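# Three arms load dated cartons into flow lane

## Task

Put every carton into the flow lane sorted by date, with the oldest date at the lane's front end.

## Robot and tools

Setup: three identical i2rt Big YAM arms, named arm1, arm2 and arm3. Each has six revolute joints, a two-finger gripper and a camera on its wrist. Two fixed room cameras, cam_a and cam_b, also watch the scene. Every pose is in one shared scene frame in metres. Its origin is on the floor and +z is up. Each arm's foot (base_link) faces along its own +x. arm1 sits at x=-1.399 y=-0.834 z=+0.768, quat_wxyz=(+0.518, +0.002, +0.002, -0.855). arm2 sits at x=-0.549 y=-0.349 z=+0.753, quat_wxyz=(+0.266, -0.006, +0.004, +0.964). arm3 sits at x=+0.555 y=+0.297 z=+0.850, quat_wxyz=(+0.406, +0.001, +0.000, -0.914). The table tops are at z=+0.720. The hand reaches roughly 1.0 m from the joint1 axis.

The hand point lies between the finger pads, about 1 cm short of the tips. The fingers point along the hand's +z, and they open and close along its y. hand_target is the hand pose implied by the joint targets the drive currently holds.

move: there is one optional key per arm (arm1, arm2, arm3), plus cameras. An arm you omit gets no new command, though it may still be pushing toward an older target. Each arm's value may contain:
- joints: absolute targets keyed by name. joint1_rad runs -2.879 to 2.879 and turns the arm about its foot; positive is counter-clockwise seen from above, and 0 faces the foot's +x. joint2_rad runs 0 to 3.141 and is the shoulder: 0 points the upper arm backward, and larger values swing it up and then forward. joint3_rad runs 0 to 3.019 and is the elbow: 0 is folded, and larger values open it. joint4_rad runs -1.692 to 1.57 and pitches the hand; positive raises the fingers. joint5_rad runs -1.57 to 1.57 and swings the hand sideways; positive goes to the arm's right. joint6_rad runs -2.094 to 2.094 and rolls the hand; positive is clockwise viewed from behind. All of these are in radians. gripper_m is the fingertip gap in metres, from 0 to 0.093. The tolerances for done are ±0.045, ±0.14, ±0.09, ±0.055, ±0.03, ±0.035 and ±0.003, in that order.
- target: one list of 7 numbers, [x, y, z, qw, qx, qy, qz]. It is an absolute hand pose in the scene frame, in metres, in the same form the hand line prints. The hand travels in a straight line to it, starting from its current hand_target. When target is given, joints may contain only gripper_m.
- speed: the top speed of that path, 0.002 to 0.5 m/s, default 0.25. It is valid only together with target. Rotation is capped at twice this figure in rad/s.
All motions in one call start together. All hand paths in one call finish together, paced by the slowest. A path lasts 0.5 to 10 s, and a call lasts at most 15 s. Paths do not avoid objects or other arms. Hands lag, drift, can overshoot speed near full stretch, and often miss by a centimetre or more. Unknown keys make the call invalid. Out-of-range values get it refused, and a refusal cancels the rest of that reply's move, wait and finished_scene calls.

cameras, in move and in wait: a list drawn from arm1_cam_wrist, arm2_cam_wrist, arm3_cam_wrist, cam_a, cam_b and all. If you omit it or give ["all"], you get every camera; [] gives none. The pictures line lists the images in order.

wait: seconds from 0 to 10. It commands nothing and returns the full state.
zoom_image: takes a camera and a region [x0, y0, x1, y1] in image pixels, with (0,0) at the top-left. The region may be up to 504x504. It works only on a camera included in the latest images.
read_manual: section "licences" returns the licence texts only.
finished_scene: takes scene, the current scene's number. It is irreversible; leave the cartons correctly placed and stable first.

Reading results: the move line gives, for each arm that was sent a motion, either done or its worst status. joint_status and hand_status report how each motion ended:
- off_target: the joint stopped short and may keep pushing.
- time_out: the joint keeps a nearby target and pushes on; on_its_own lists such joints, and "held at" there is a target, not a reading. To relieve the push, send the reported position back.
- not_followed: a safety check withheld the targets. The messages joint command not followed and pose unreachable mean the same thing. A gripper target in that call still runs.
Arms under as last shown were not commanded, and their status reads not commanded. Joint velocities are in rad/s (gripper in m/s) and may read within noise. Joint torques are in N m, including gravity. Joints 3 and 4 wrap at ±28.

Gripper: while a hard part is held, the reading can be up to 0.005 below its width, or 0.002 above. Closed on nothing it reads 0.000 to 0.003. For a firm grip, command about 0.005 below the width read at first contact. To release, command well above the reading. Each finger grips at about 50 to 64 N.

Camera calibration (K, distortion, T_world_to_cam, pos_world) is supplied per camera. The room cameras may be off by a couple of degrees and millimetres. Wrist camera poses are computed from joint readings.

Avoid these: pressing arms against each other, or closing a gripper on another arm's fingers; these can end the scene. The self-collision check can react too late. Never knock cartons off the work area or onto the floor. Do not drop a carton, release one while it is moving, slam, or push hard. The arms keep pushing on contact. Long pushes, stretched poses and held loads heat the motors: MOTOR HOT appears at 85 °C, and at 100 °C comes an OVER-TEMPERATURE FAULT, during which the arm goes limp for 30 to 60 s and affected keys read limit_stop_at_motor_heat. Afterwards, resend those targets. Loose objects may occasionally be nudged. The scene keeps running while you think, holding your last commands.

Each tool is called after ">>>" as a command line: name --argument value for each argument, lists and objects as JSON in quotes; but a table of rows of numbers goes row by row, as --pt "numbers of a row", without its own name.

## Session

>>> move

Scene clock: 0.00 s.
Joint torques (N m): no reading
Heat: arm1: hottest joint1_rad 39 °C; arm2: hottest joint2_rad 40 °C; arm3: hottest joint1_rad 35 °C.
Joint velocities: within noise
arm1.joint_positions: joint1_rad=+0.194 joint2_rad=+0.304 joint3_rad=+1.546 joint4_rad=-1.590 joint5_rad=-0.074 joint6_rad=+0.225 gripper_m=+0.09396
arm1.joint_status: not commanded
arm1.hand: x=-1.3980 y=-0.8742 z=+1.3539 quat_wxyz=(-0.413, -0.697, -0.432, +0.395) (m; scene frame)
arm1.hand_target: x=-1.3971 y=-0.8712 z=+1.3606 quat_wxyz=(-0.419, -0.692, -0.430, +0.401) (m; scene frame)
arm1.hand_status: not commanded
arm2.joint_positions: joint1_rad=+0.324 joint2_rad=+0.267 joint3_rad=+1.656 joint4_rad=-1.577 joint5_rad=-0.025 joint6_rad=+0.557 gripper_m=+0.09396
arm2.joint_status: not commanded
arm2.hand: x=-0.5408 y=-0.3488 z=+1.3788 quat_wxyz=(+0.121, +0.719, -0.287, -0.622) (m; scene frame)
arm2.hand_target: x=-0.5353 y=-0.3500 z=+1.3818 quat_wxyz=(+0.122, +0.714, -0.285, -0.628) (m; scene frame)
arm2.hand_status: not commanded
arm3.joint_positions: joint1_rad=+0.466 joint2_rad=+0.542 joint3_rad=+1.486 joint4_rad=-1.413 joint5_rad=-0.179 joint6_rad=-0.503 gripper_m=+0.09396
arm3.joint_status: not commanded
arm3.hand: x=+0.5364 y=+0.1220 z=+1.4334 quat_wxyz=(-0.274, -0.490, -0.695, +0.450) (m; scene frame)
arm3.hand_target: x=+0.5374 y=+0.1259 z=+1.4420 quat_wxyz=(-0.277, -0.485, -0.691, +0.459) (m; scene frame)
arm3.hand_status: not commanded
pictures: arm1_cam_wrist, arm2_cam_wrist, arm3_cam_wrist, cam_a, cam_b

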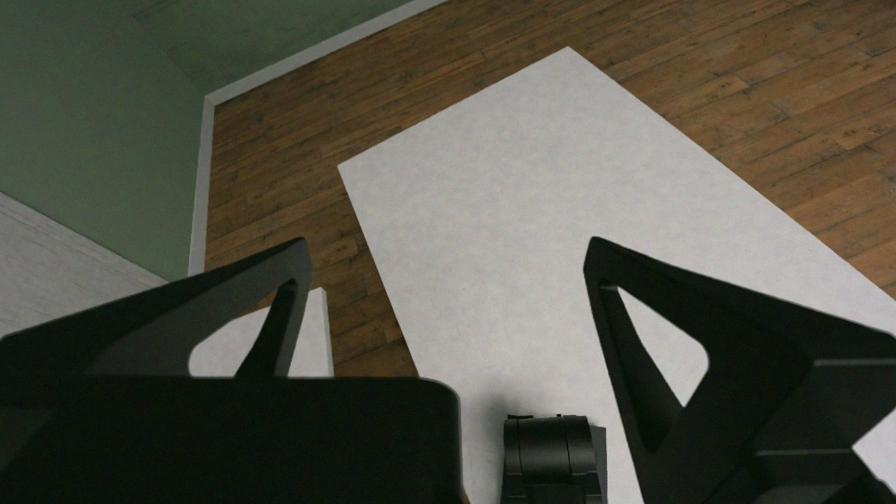

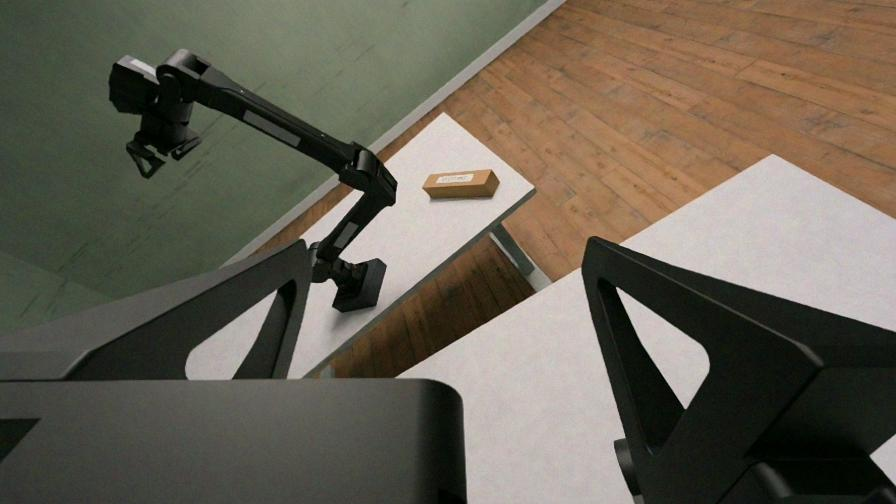

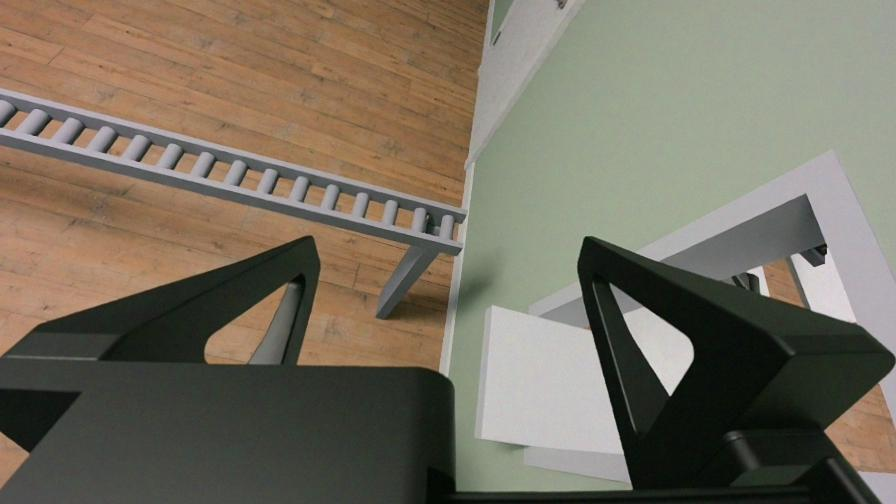

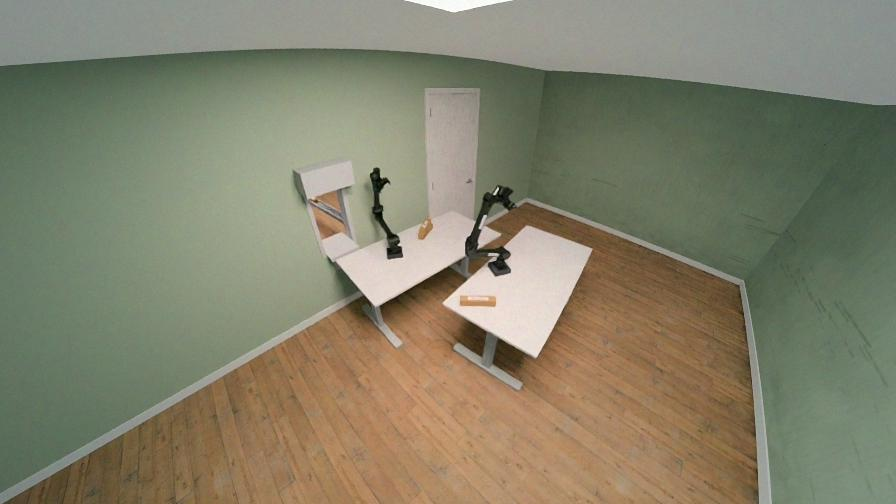

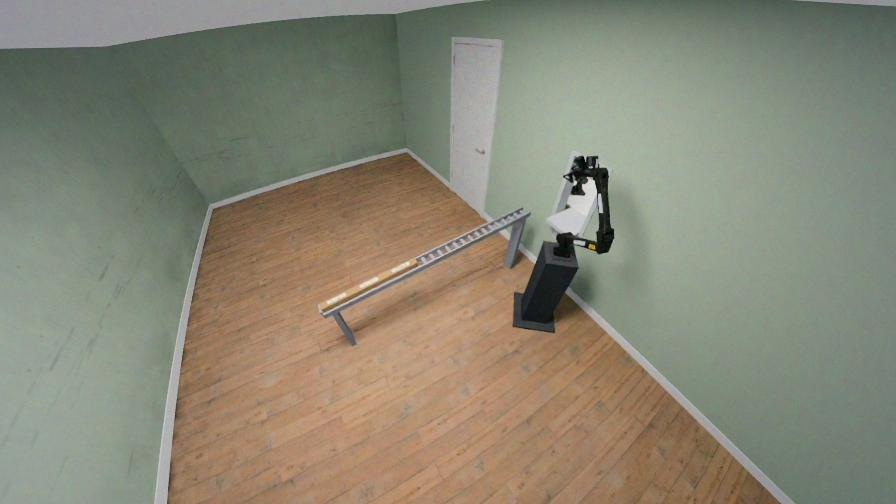

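>>> zoom_image --camera "cam_a" --region '[280, 140, 620, 400]'

>>> zoom_image --camera "cam_b" --region '[300, 130, 640, 370]'

>>> zoom_image --camera "arm2_cam_wrist" --region '[340, 100, 560, 320]'

Scaled by 1.482 from the camera's 896x504 image, which has a finer 1280x720 frame.

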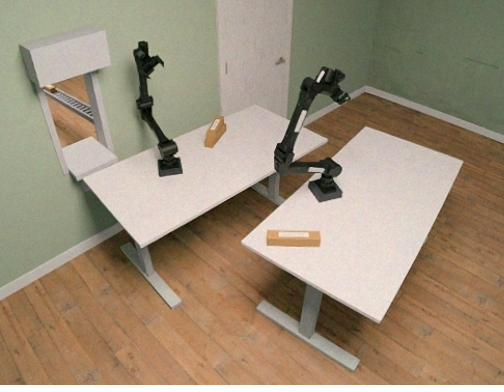

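Scaled by 1.482 from the camera's 896x504 image, which has a finer 1280x720 frame.

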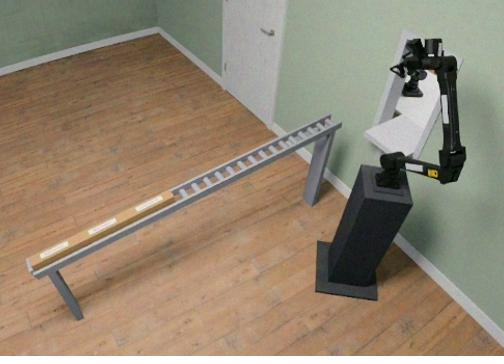

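Scaled by 2.291 from the camera's 896x504 image, which has a finer 1280x720 frame.

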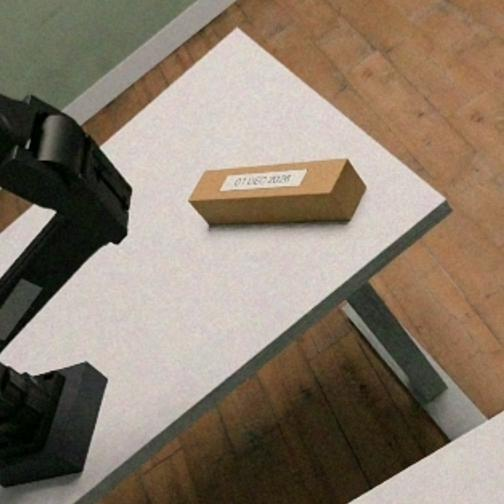

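>>> zoom_image --camera "cam_b" --region '[310, 245, 430, 325]'

>>> zoom_image --camera "cam_a" --region '[450, 285, 510, 315]'

>>> zoom_image --camera "cam_a" --region '[280, 150, 380, 270]'

Scaled by 4.200 from the camera's 896x504 image, which has a finer 1280x720 frame.

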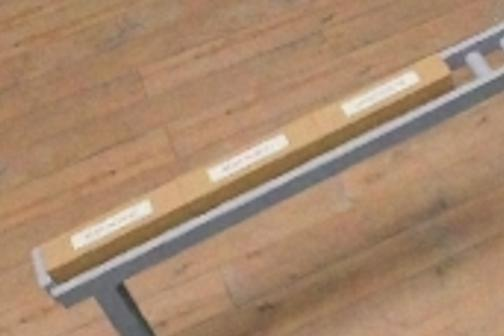

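Scaled by 8.400 from the camera's 896x504 image, which has a finer 1280x720 frame.

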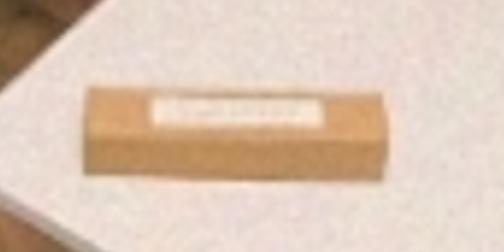

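Scaled by 4.200 from the camera's 896x504 image, which has a finer 1280x720 frame.

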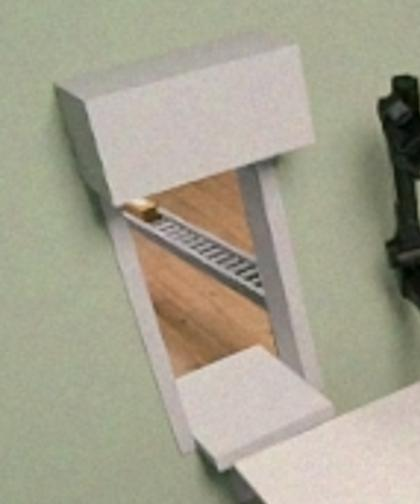

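>>> zoom_image --camera "arm3_cam_wrist" --region '[0, 60, 500, 340]'

>>> zoom_image --camera "cam_b" --region '[470, 130, 640, 280]'

>>> zoom_image --camera "cam_b" --region '[400, 190, 550, 290]'

>>> zoom_image --camera "cam_a" --region '[400, 205, 450, 245]'

Scaled by 1.008 from the camera's 896x504 image, which has a finer 1280x720 frame.

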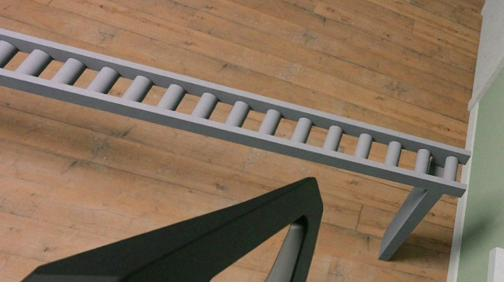

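Scaled by 2.965 from the camera's 896x504 image, which has a finer 1280x720 frame.

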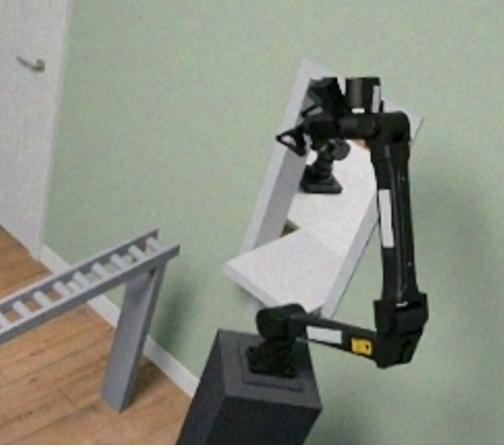

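Scaled by 3.360 from the camera's 896x504 image, which has a finer 1280x720 frame.

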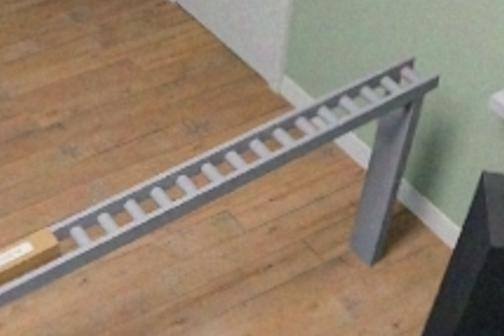

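Scaled by 10.080 from the camera's 896x504 image, which has a finer 1280x720 frame.

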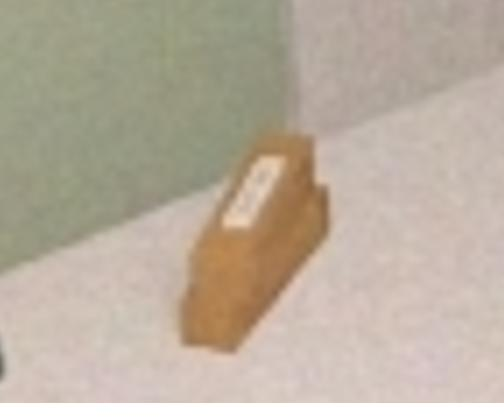

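>>> move --arm1 '{"joints": {"joint1_rad": -2.388, "joint3_rad": 1.35, "joint4_rad": -1.57, "joint5_rad": 0, "joint6_rad": 0}}' --arm2 '{"joints": {"joint1_rad": 2.34, "joint3_rad": 1.35, "joint4_rad": -1.6, "joint5_rad": 0, "joint6_rad": 0}}' --arm3 '{"joints": {"joint1_rad": 1.897, "joint4_rad": -1.0, "joint5_rad": 0, "joint6_rad": 0}}'

Scene clock: 108.67 s.
Joint torques (N m): arm1=[-0.62 6.95 6.41 2.13 0.15 -0.06] | arm2=[0.56 9.23 5.3 1.63 0.03 -0.12] | arm3=[1.14 3.08 10.19 2.41 0.14 0.16]
Heat: arm1: hottest joint1_rad 39 °C; arm2: hottest joint2_rad 41 °C; arm3: hottest joint3_rad 36 °C.
move: arm1 done; arm2 done; arm3 done
Joint velocities: within noise
arm1.joint_positions: joint1_rad=-2.371 joint2_rad=+0.305 joint3_rad=+1.346 joint4_rad=-1.588 joint5_rad=-0.002 joint6_rad=+0.009 gripper_m=+0.09400
arm1.joint_status: all done
arm1.hand: x=-1.4235 y=-0.7562 z=+1.2787 quat_wxyz=(+0.293, -0.696, +0.523, +0.395) (m; scene frame)
arm1.hand_target: x=-1.4224 y=-0.7539 z=+1.2840 quat_wxyz=(+0.304, -0.690, +0.522, +0.398) (m; scene frame)
arm1.hand_status: not commanded
arm2.joint_positions: joint1_rad=+2.331 joint2_rad=+0.265 joint3_rad=+1.363 joint4_rad=-1.592 joint5_rad=-0.001 joint6_rad=+0.011 gripper_m=+0.09399
arm2.joint_status: all done
arm2.hand: x=-0.5396 y=-0.4060 z=+1.2726 quat_wxyz=(+0.409, +0.539, +0.664, -0.319) (m; scene frame)
arm2.hand_target: x=-0.5391 y=-0.4066 z=+1.2659 quat_wxyz=(+0.402, +0.535, +0.672, -0.315) (m; scene frame)
arm2.hand_status: not commanded
arm3.joint_positions: joint1_rad=+1.885 joint2_rad=+0.542 joint3_rad=+1.486 joint4_rad=-1.016 joint5_rad=-0.003 joint6_rad=-0.008 gripper_m=+0.09398
arm3.joint_status: all done
arm3.hand: x=+0.7376 y=+0.2150 z=+1.5261 quat_wxyz=(-0.667, -0.149, -0.716, +0.143) (m; scene frame)
arm3.hand_target: x=+0.7329 y=+0.2190 z=+1.5384 quat_wxyz=(-0.680, -0.146, -0.704, +0.141) (m; scene frame)
arm3.hand_status: not commanded
pictures: arm1_cam_wrist, arm2_cam_wrist, arm3_cam_wrist, cam_a, cam_b
camera_calibration:
arm1_cam_wrist: T_world_to_cam=[[0.952499, 0.304219, -0.0140411, 1.60718], [0.28106, -0.89587, -0.344125, 0.16041], [-0.117269, 0.323832, -0.938819, 1.40187], [0, 0, 0, 1]] pos_world=[-1.41153, -0.799198, 1.39387]
arm2_cam_wrist: T_world_to_cam=[[-0.978477, -0.206249, -0.0066596, -0.60529], [-0.178979, 0.864279, -0.470094, 0.860638], [0.102712, -0.458785, -0.882591, 1.11526], [0, 0, 0, 1]] pos_world=[-0.552778, -0.357008, 1.38487]
arm3_cam_wrist: T_world_to_cam=[[-0.403305, -0.915021, -0.00906346, 0.508981], [-0.592552, 0.268695, -0.759398, 1.54009], [0.6973, -0.300898, -0.650563, 0.66616], [0, 0, 0, 1]] pos_world=[0.653343, 0.25236, 1.60753]

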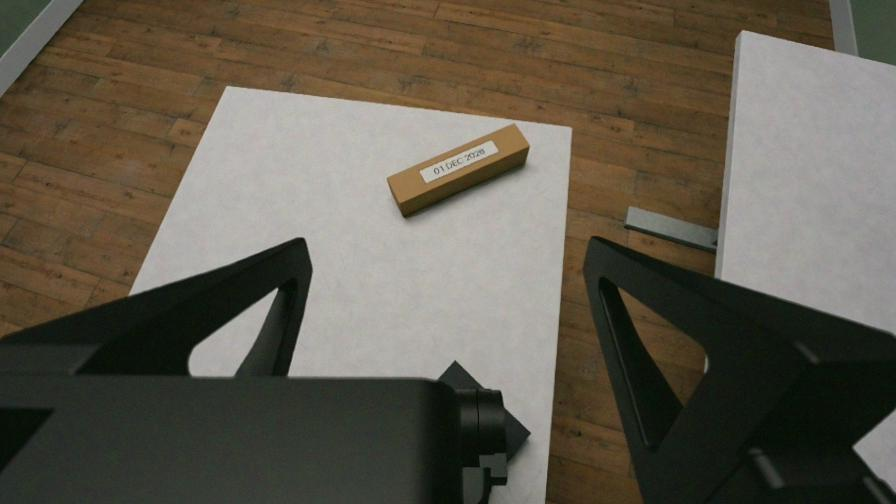

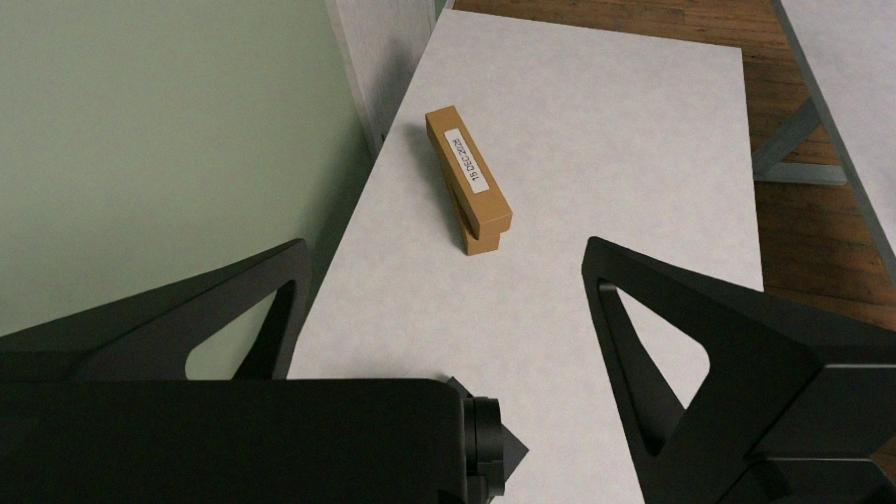

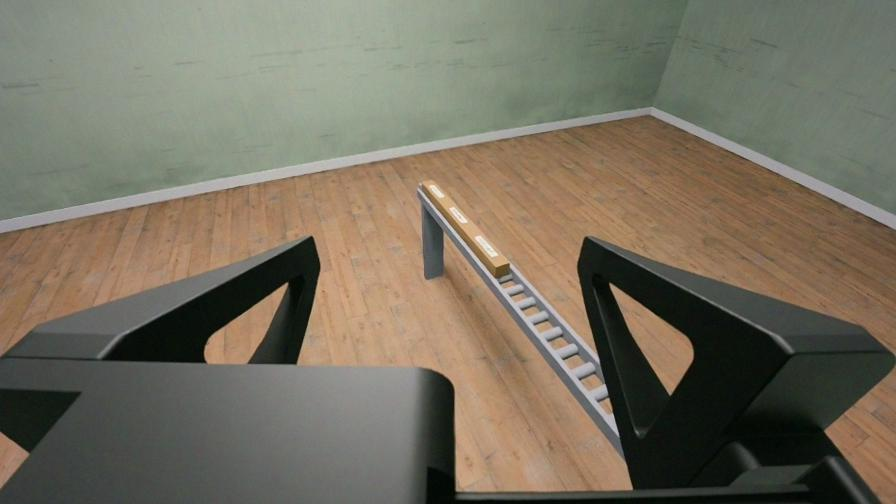

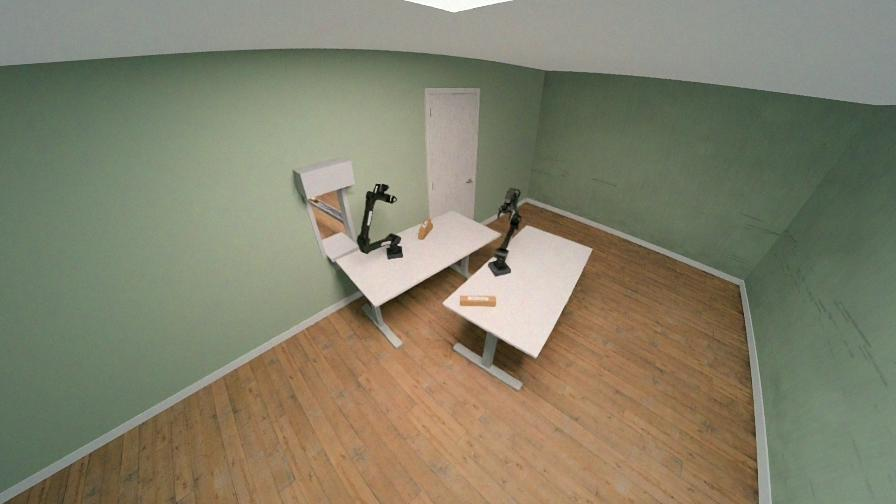

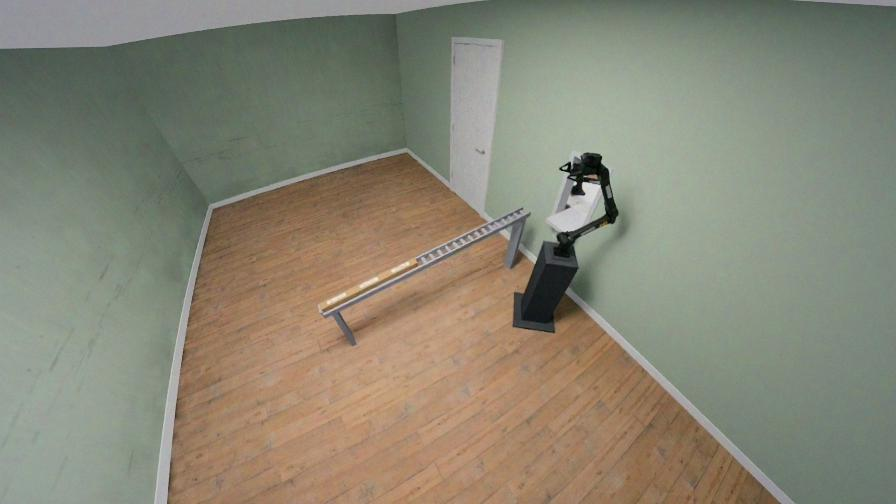

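>>> zoom_image --camera "arm2_cam_wrist" --region '[400, 90, 540, 270]'

>>> zoom_image --camera "arm1_cam_wrist" --region '[370, 110, 550, 230]'

>>> zoom_image --camera "arm3_cam_wrist" --region '[400, 170, 530, 290]'

Scaled by 2.800 from the camera's 896x504 image, which has a finer 1280x720 frame.

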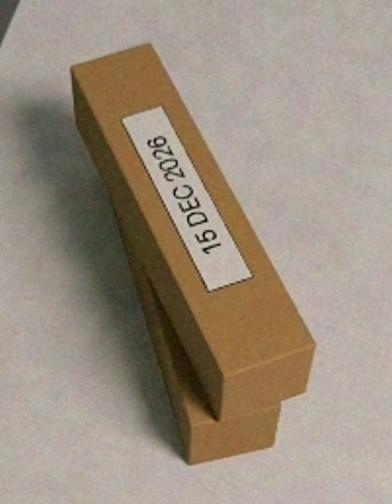

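Scaled by 2.800 from the camera's 896x504 image, which has a finer 1280x720 frame.

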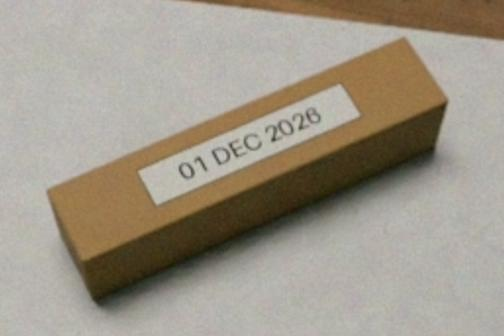

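Scaled by 3.877 from the camera's 896x504 image, which has a finer 1280x720 frame.

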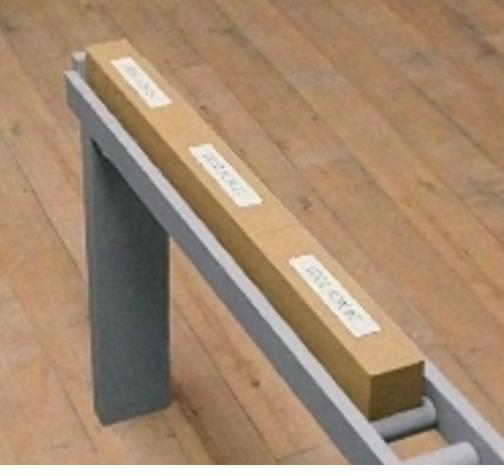

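>>> move --arm1 '{"joints": {"joint1_rad": -2.369, "joint2_rad": 1.502, "joint3_rad": 1.223, "joint4_rad": -1.292, "joint5_rad": 0, "joint6_rad": 1.10}}' --arm2 '{"joints": {"joint1_rad": 2.246, "joint2_rad": 1.654, "joint3_rad": 1.629, "joint4_rad": -1.546, "joint5_rad": 0, "joint6_rad": -0.43}}' --arm3 '{"joints": {"joint1_rad": -0.34, "joint2_rad": 0.45, "joint3_rad": 1.486, "joint4_rad": -1.6, "joint5_rad": 0, "joint6_rad": 0}}'

Scene clock: 191.63 s.
Joint torques (N m): arm1=[0.97 -13.22 9.39 0.35 0.22 0.14] | arm2=[-0.67 -12.75 10.32 0.32 -0.04 -0.12] | arm3=[-0.73 6.89 7.53 1.42 0.12 0.13]
Heat: arm1: hottest joint1_rad 39 °C; arm2: hottest joint2_rad 41 °C; arm3: hottest joint3_rad 37 °C.
move: arm1 done; arm2 done; arm3 done
Joint velocities: within noise
arm1.joint_positions: joint1_rad=-2.371 joint2_rad=+1.503 joint3_rad=+1.210 joint4_rad=-1.300 joint5_rad=-0.001 joint6_rad=+1.091 gripper_m=+0.09401
arm1.joint_status: all done
arm1.hand: x=-1.5196 y=-0.4280 z=+0.9266 quat_wxyz=(+0.000, -0.375, +0.927, -0.008) (m; scene frame)
arm1.hand_target: x=-1.5221 y=-0.4221 z=+0.9315 quat_wxyz=(+0.002, -0.372, +0.928, +0.002) (m; scene frame)
arm1.hand_status: not commanded
arm2.joint_positions: joint1_rad=+2.255 joint2_rad=+1.640 joint3_rad=+1.626 joint4_rad=-1.546 joint5_rad=-0.001 joint6_rad=-0.419 gripper_m=+0.09399
arm2.joint_status: all done
arm2.hand: x=-0.4791 y=-0.8412 z=+1.0117 quat_wxyz=(+0.010, +0.482, +0.876, -0.007) (m; scene frame)
arm2.hand_target: x=-0.4834 y=-0.8444 z=+1.0063 quat_wxyz=(+0.007, +0.482, +0.876, -0.003) (m; scene frame)
arm2.hand_status: not commanded
arm3.joint_positions: joint1_rad=-0.328 joint2_rad=+0.444 joint3_rad=+1.486 joint4_rad=-1.591 joint5_rad=-0.003 joint6_rad=-0.008 gripper_m=+0.09400
arm3.joint_status: all done
arm3.hand: x=+0.4559 y=+0.2430 z=+1.4059 quat_wxyz=(-0.122, -0.844, -0.223, +0.473) (m; scene frame)
arm3.hand_target: x=+0.4539 y=+0.2439 z=+1.4034 quat_wxyz=(-0.119, -0.850, -0.215, +0.467) (m; scene frame)
arm3.hand_status: not commanded
pictures: arm1_cam_wrist, arm2_cam_wrist, arm3_cam_wrist, cam_a, cam_b
camera_calibration:
arm1_cam_wrist: T_world_to_cam=[[0.698066, -0.715979, -0.00888074, 0.765784], [-0.551523, -0.545552, 0.631027, -1.65851], [-0.456647, -0.435601, -0.77571, -0.0380246], [0, 0, 0, 1]] pos_world=[-1.46664, -0.37308, 1.02387]
arm2_cam_wrist: T_world_to_cam=[[-0.842468, -0.538541, 0.0148718, -0.873635], [-0.444812, 0.710888, 0.544775, -0.158229], [-0.303956, 0.452341, -0.83845, 1.20611], [0, 0, 0, 1]] pos_world=[-0.439788, -0.903577, 1.11046]
arm3_cam_wrist: T_world_to_cam=[[-0.486647, 0.873537, -0.010372, 0.0249637], [0.812557, 0.448252, -0.372588, 0.0463069], [-0.32082, -0.189747, -0.927939, 1.61998], [0, 0, 0, 1]] pos_world=[0.494242, 0.264821, 1.52075]

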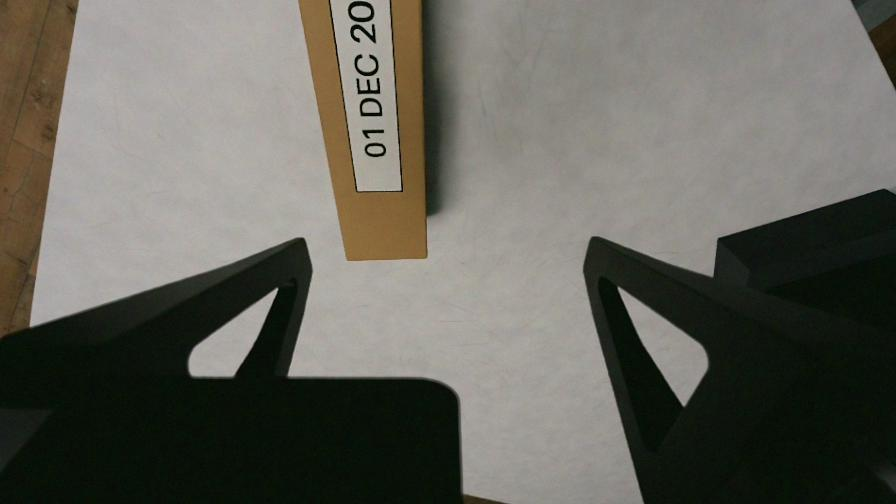

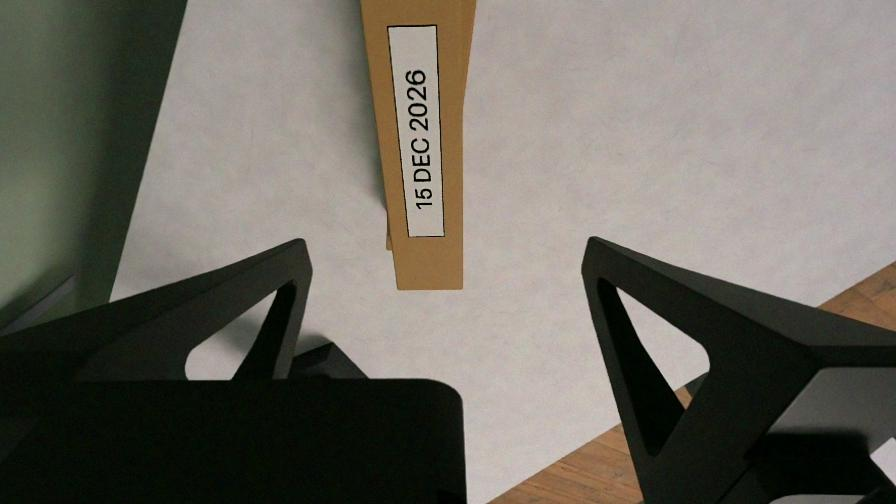

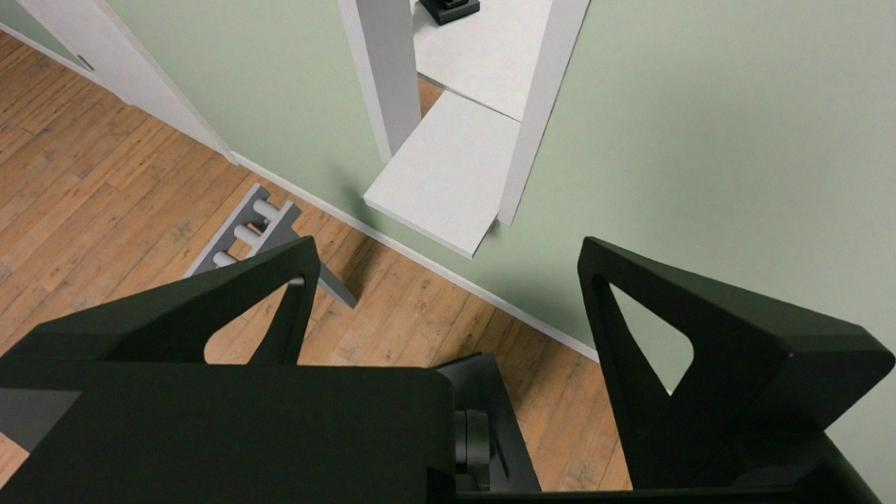

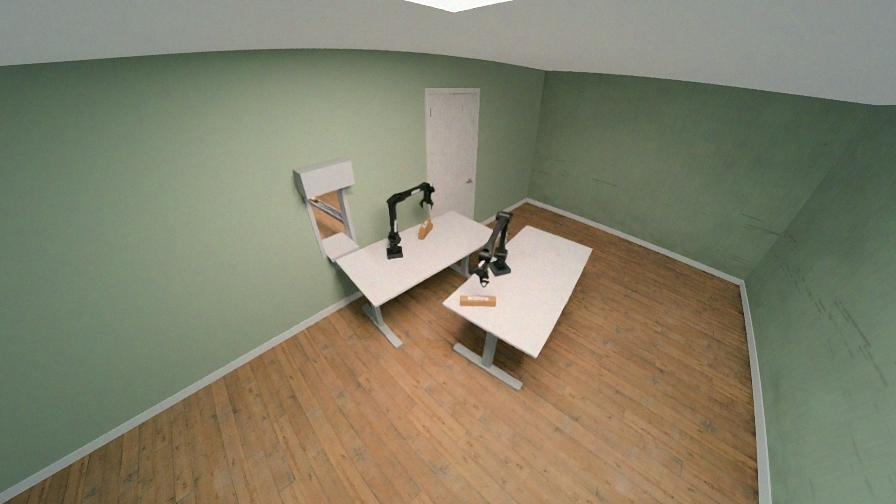

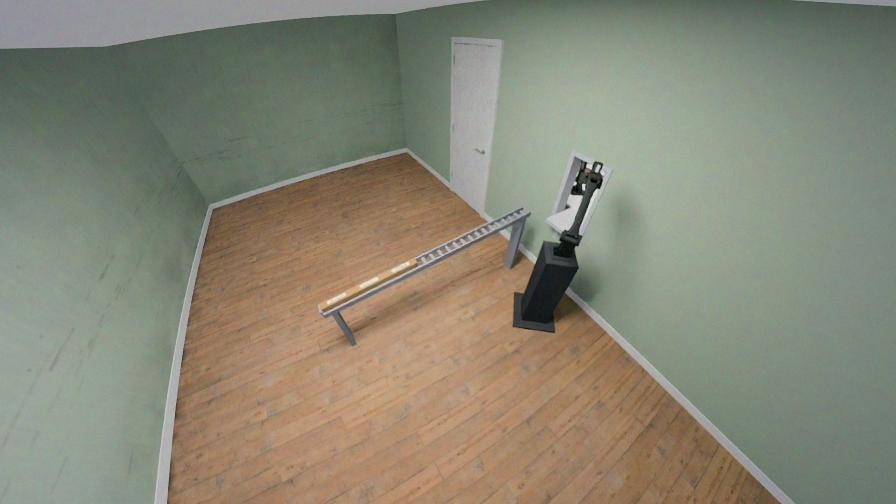

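>>> zoom_image --camera "cam_a" --region '[445, 235, 535, 315]'

>>> zoom_image --camera "arm1_cam_wrist" --region '[290, 0, 610, 300]'

>>> zoom_image --camera "arm2_cam_wrist" --region '[290, 0, 610, 300]'

>>> zoom_image --camera "cam_a" --region '[380, 165, 460, 265]'

Scaled by 5.600 from the camera's 896x504 image, which has a finer 1280x720 frame.

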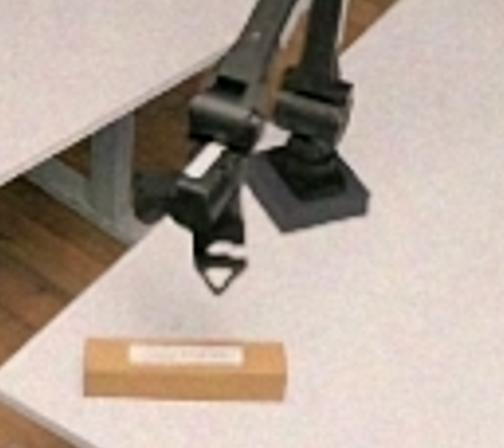

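Scaled by 1.575 from the camera's 896x504 image, which has a finer 1280x720 frame.

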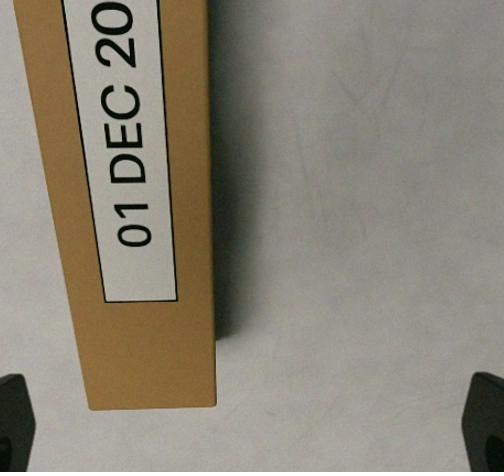

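Scaled by 1.575 from the camera's 896x504 image, which has a finer 1280x720 frame.

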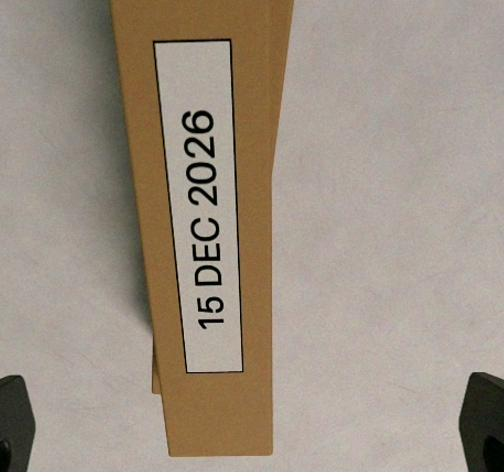

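Scaled by 5.040 from the camera's 896x504 image, which has a finer 1280x720 frame.

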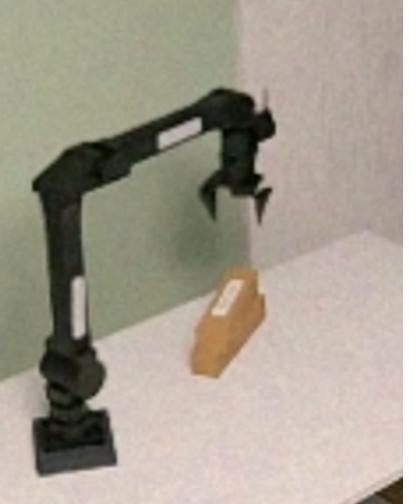

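>>> move --arm1 '{"target": [-1.5377, -0.3812, 0.866, 0, -0.3624, 0.932, 0], "speed": 0.2}' --arm2 '{"target": [-0.4835, -0.7989, 0.905, 0, 0.4695, 0.8829, 0], "speed": 0.2}'

Scene clock: 242.27 s.
Joint torques (N m): arm1=[1.38 -14.39 10.3 0.43 0.09 0.12] | arm2=[0.26 -12.86 8.61 0.72 0.01 -0.12] | arm3=[-0.62 6.65 7.49 1.44 0.14 0.14]
Heat: arm1: hottest joint3_rad 41 °C; arm2: hottest joint2_rad 41 °C; arm3: hottest joint3_rad 36 °C.
move: arm1 off_target; arm2 done
Joint velocities: within noise
arm1.joint_positions: joint1_rad=-2.371 joint2_rad=+1.668 joint3_rad=+1.210 joint4_rad=-1.159 joint5_rad=-0.002 joint6_rad=+1.117 gripper_m=+0.09401
arm1.joint_status: not commanded
arm1.hand: x=-1.5290 y=-0.3959 z=+0.8560 quat_wxyz=(-0.001, -0.363, +0.932, -0.021) (m; scene frame)
arm1.hand_target: x=-1.5375 y=-0.3817 z=+0.8663 quat_wxyz=(+0.000, -0.362, +0.932, +0.000) (m; scene frame)
arm1.hand_status: off_target (0.020 m and 2.4 deg from the pose sent, 0.079 m and 1.8 deg at the start)
arm2.joint_positions: joint1_rad=+2.255 joint2_rad=+1.589 joint3_rad=+1.292 joint4_rad=-1.285 joint5_rad=+0.006 joint6_rad=-0.432 gripper_m=+0.09399
arm2.joint_status: not commanded
arm2.hand: x=-0.4851 y=-0.8019 z=+0.9090 quat_wxyz=(+0.001, +0.477, +0.879, +0.000) (m; scene frame)
arm2.hand_target: x=-0.4834 y=-0.7989 z=+0.9051 quat_wxyz=(+0.000, +0.469, +0.883, +0.000) (m; scene frame)
arm2.hand_status: done (0.005 m and 0.9 deg from the pose sent, 0.115 m and 2.2 deg at the start)
arm3: as last shown
arm3.hand_target: x=+0.4539 y=+0.2439 z=+1.4035 quat_wxyz=(-0.119, -0.850, -0.215, +0.467) (m; scene frame)
pictures: arm1_cam_wrist, arm2_cam_wrist, arm3_cam_wrist, cam_a, cam_b
camera_calibration:
arm1_cam_wrist: T_world_to_cam=[[0.67915, -0.733879, 0.0133203, 0.739736], [-0.569654, -0.515554, 0.640077, -1.62525], [-0.462871, -0.442296, -0.768195, -0.101772], [0, 0, 0, 1]] pos_world=[-1.47533, -0.340044, 0.952252]
arm2_cam_wrist: T_world_to_cam=[[-0.835241, -0.549755, 0.0119005, -0.858807], [-0.448592, 0.693741, 0.563461, -0.165546], [-0.318022, 0.465287, -0.826057, 1.09262], [0, 0, 0, 1]] pos_world=[-0.444098, -0.865669, 1.00606]
arm3_cam_wrist: T_world_to_cam=[[-0.486647, 0.873537, -0.010372, 0.0249637], [0.812557, 0.448252, -0.372588, 0.0463069], [-0.32082, -0.189747, -0.927939, 1.61998], [0, 0, 0, 1]] pos_world=[0.494242, 0.264821, 1.52075]

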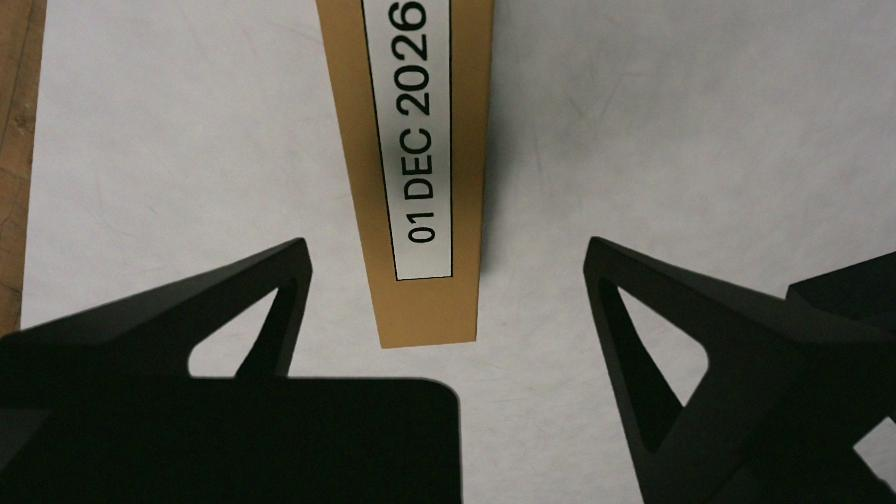

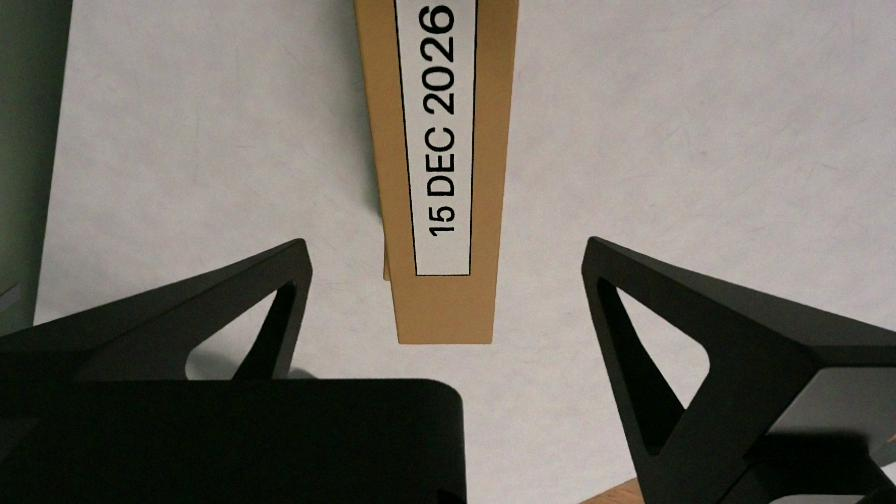

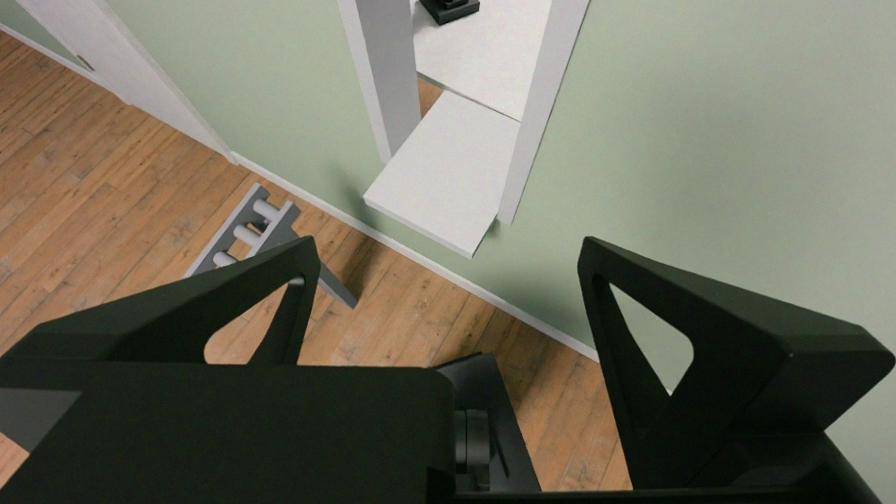

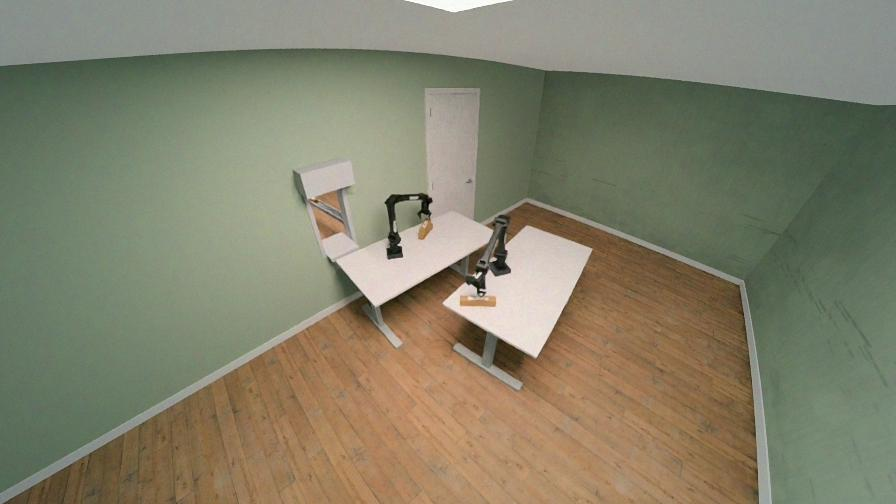

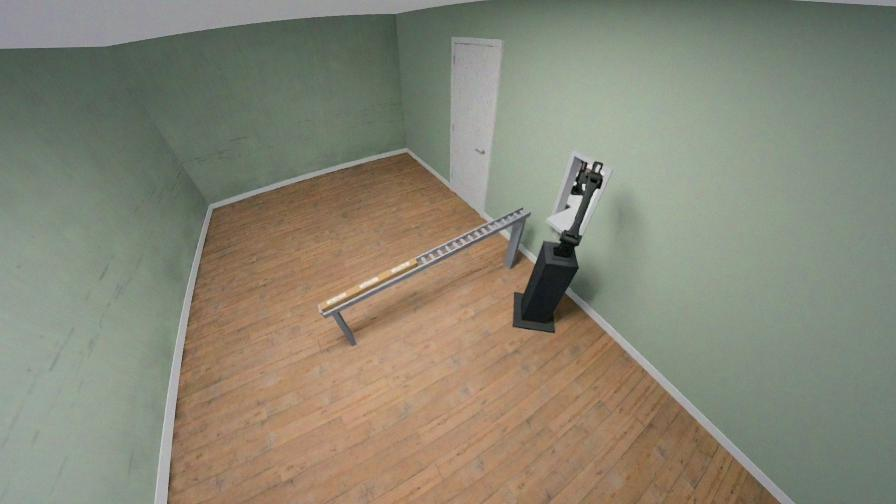

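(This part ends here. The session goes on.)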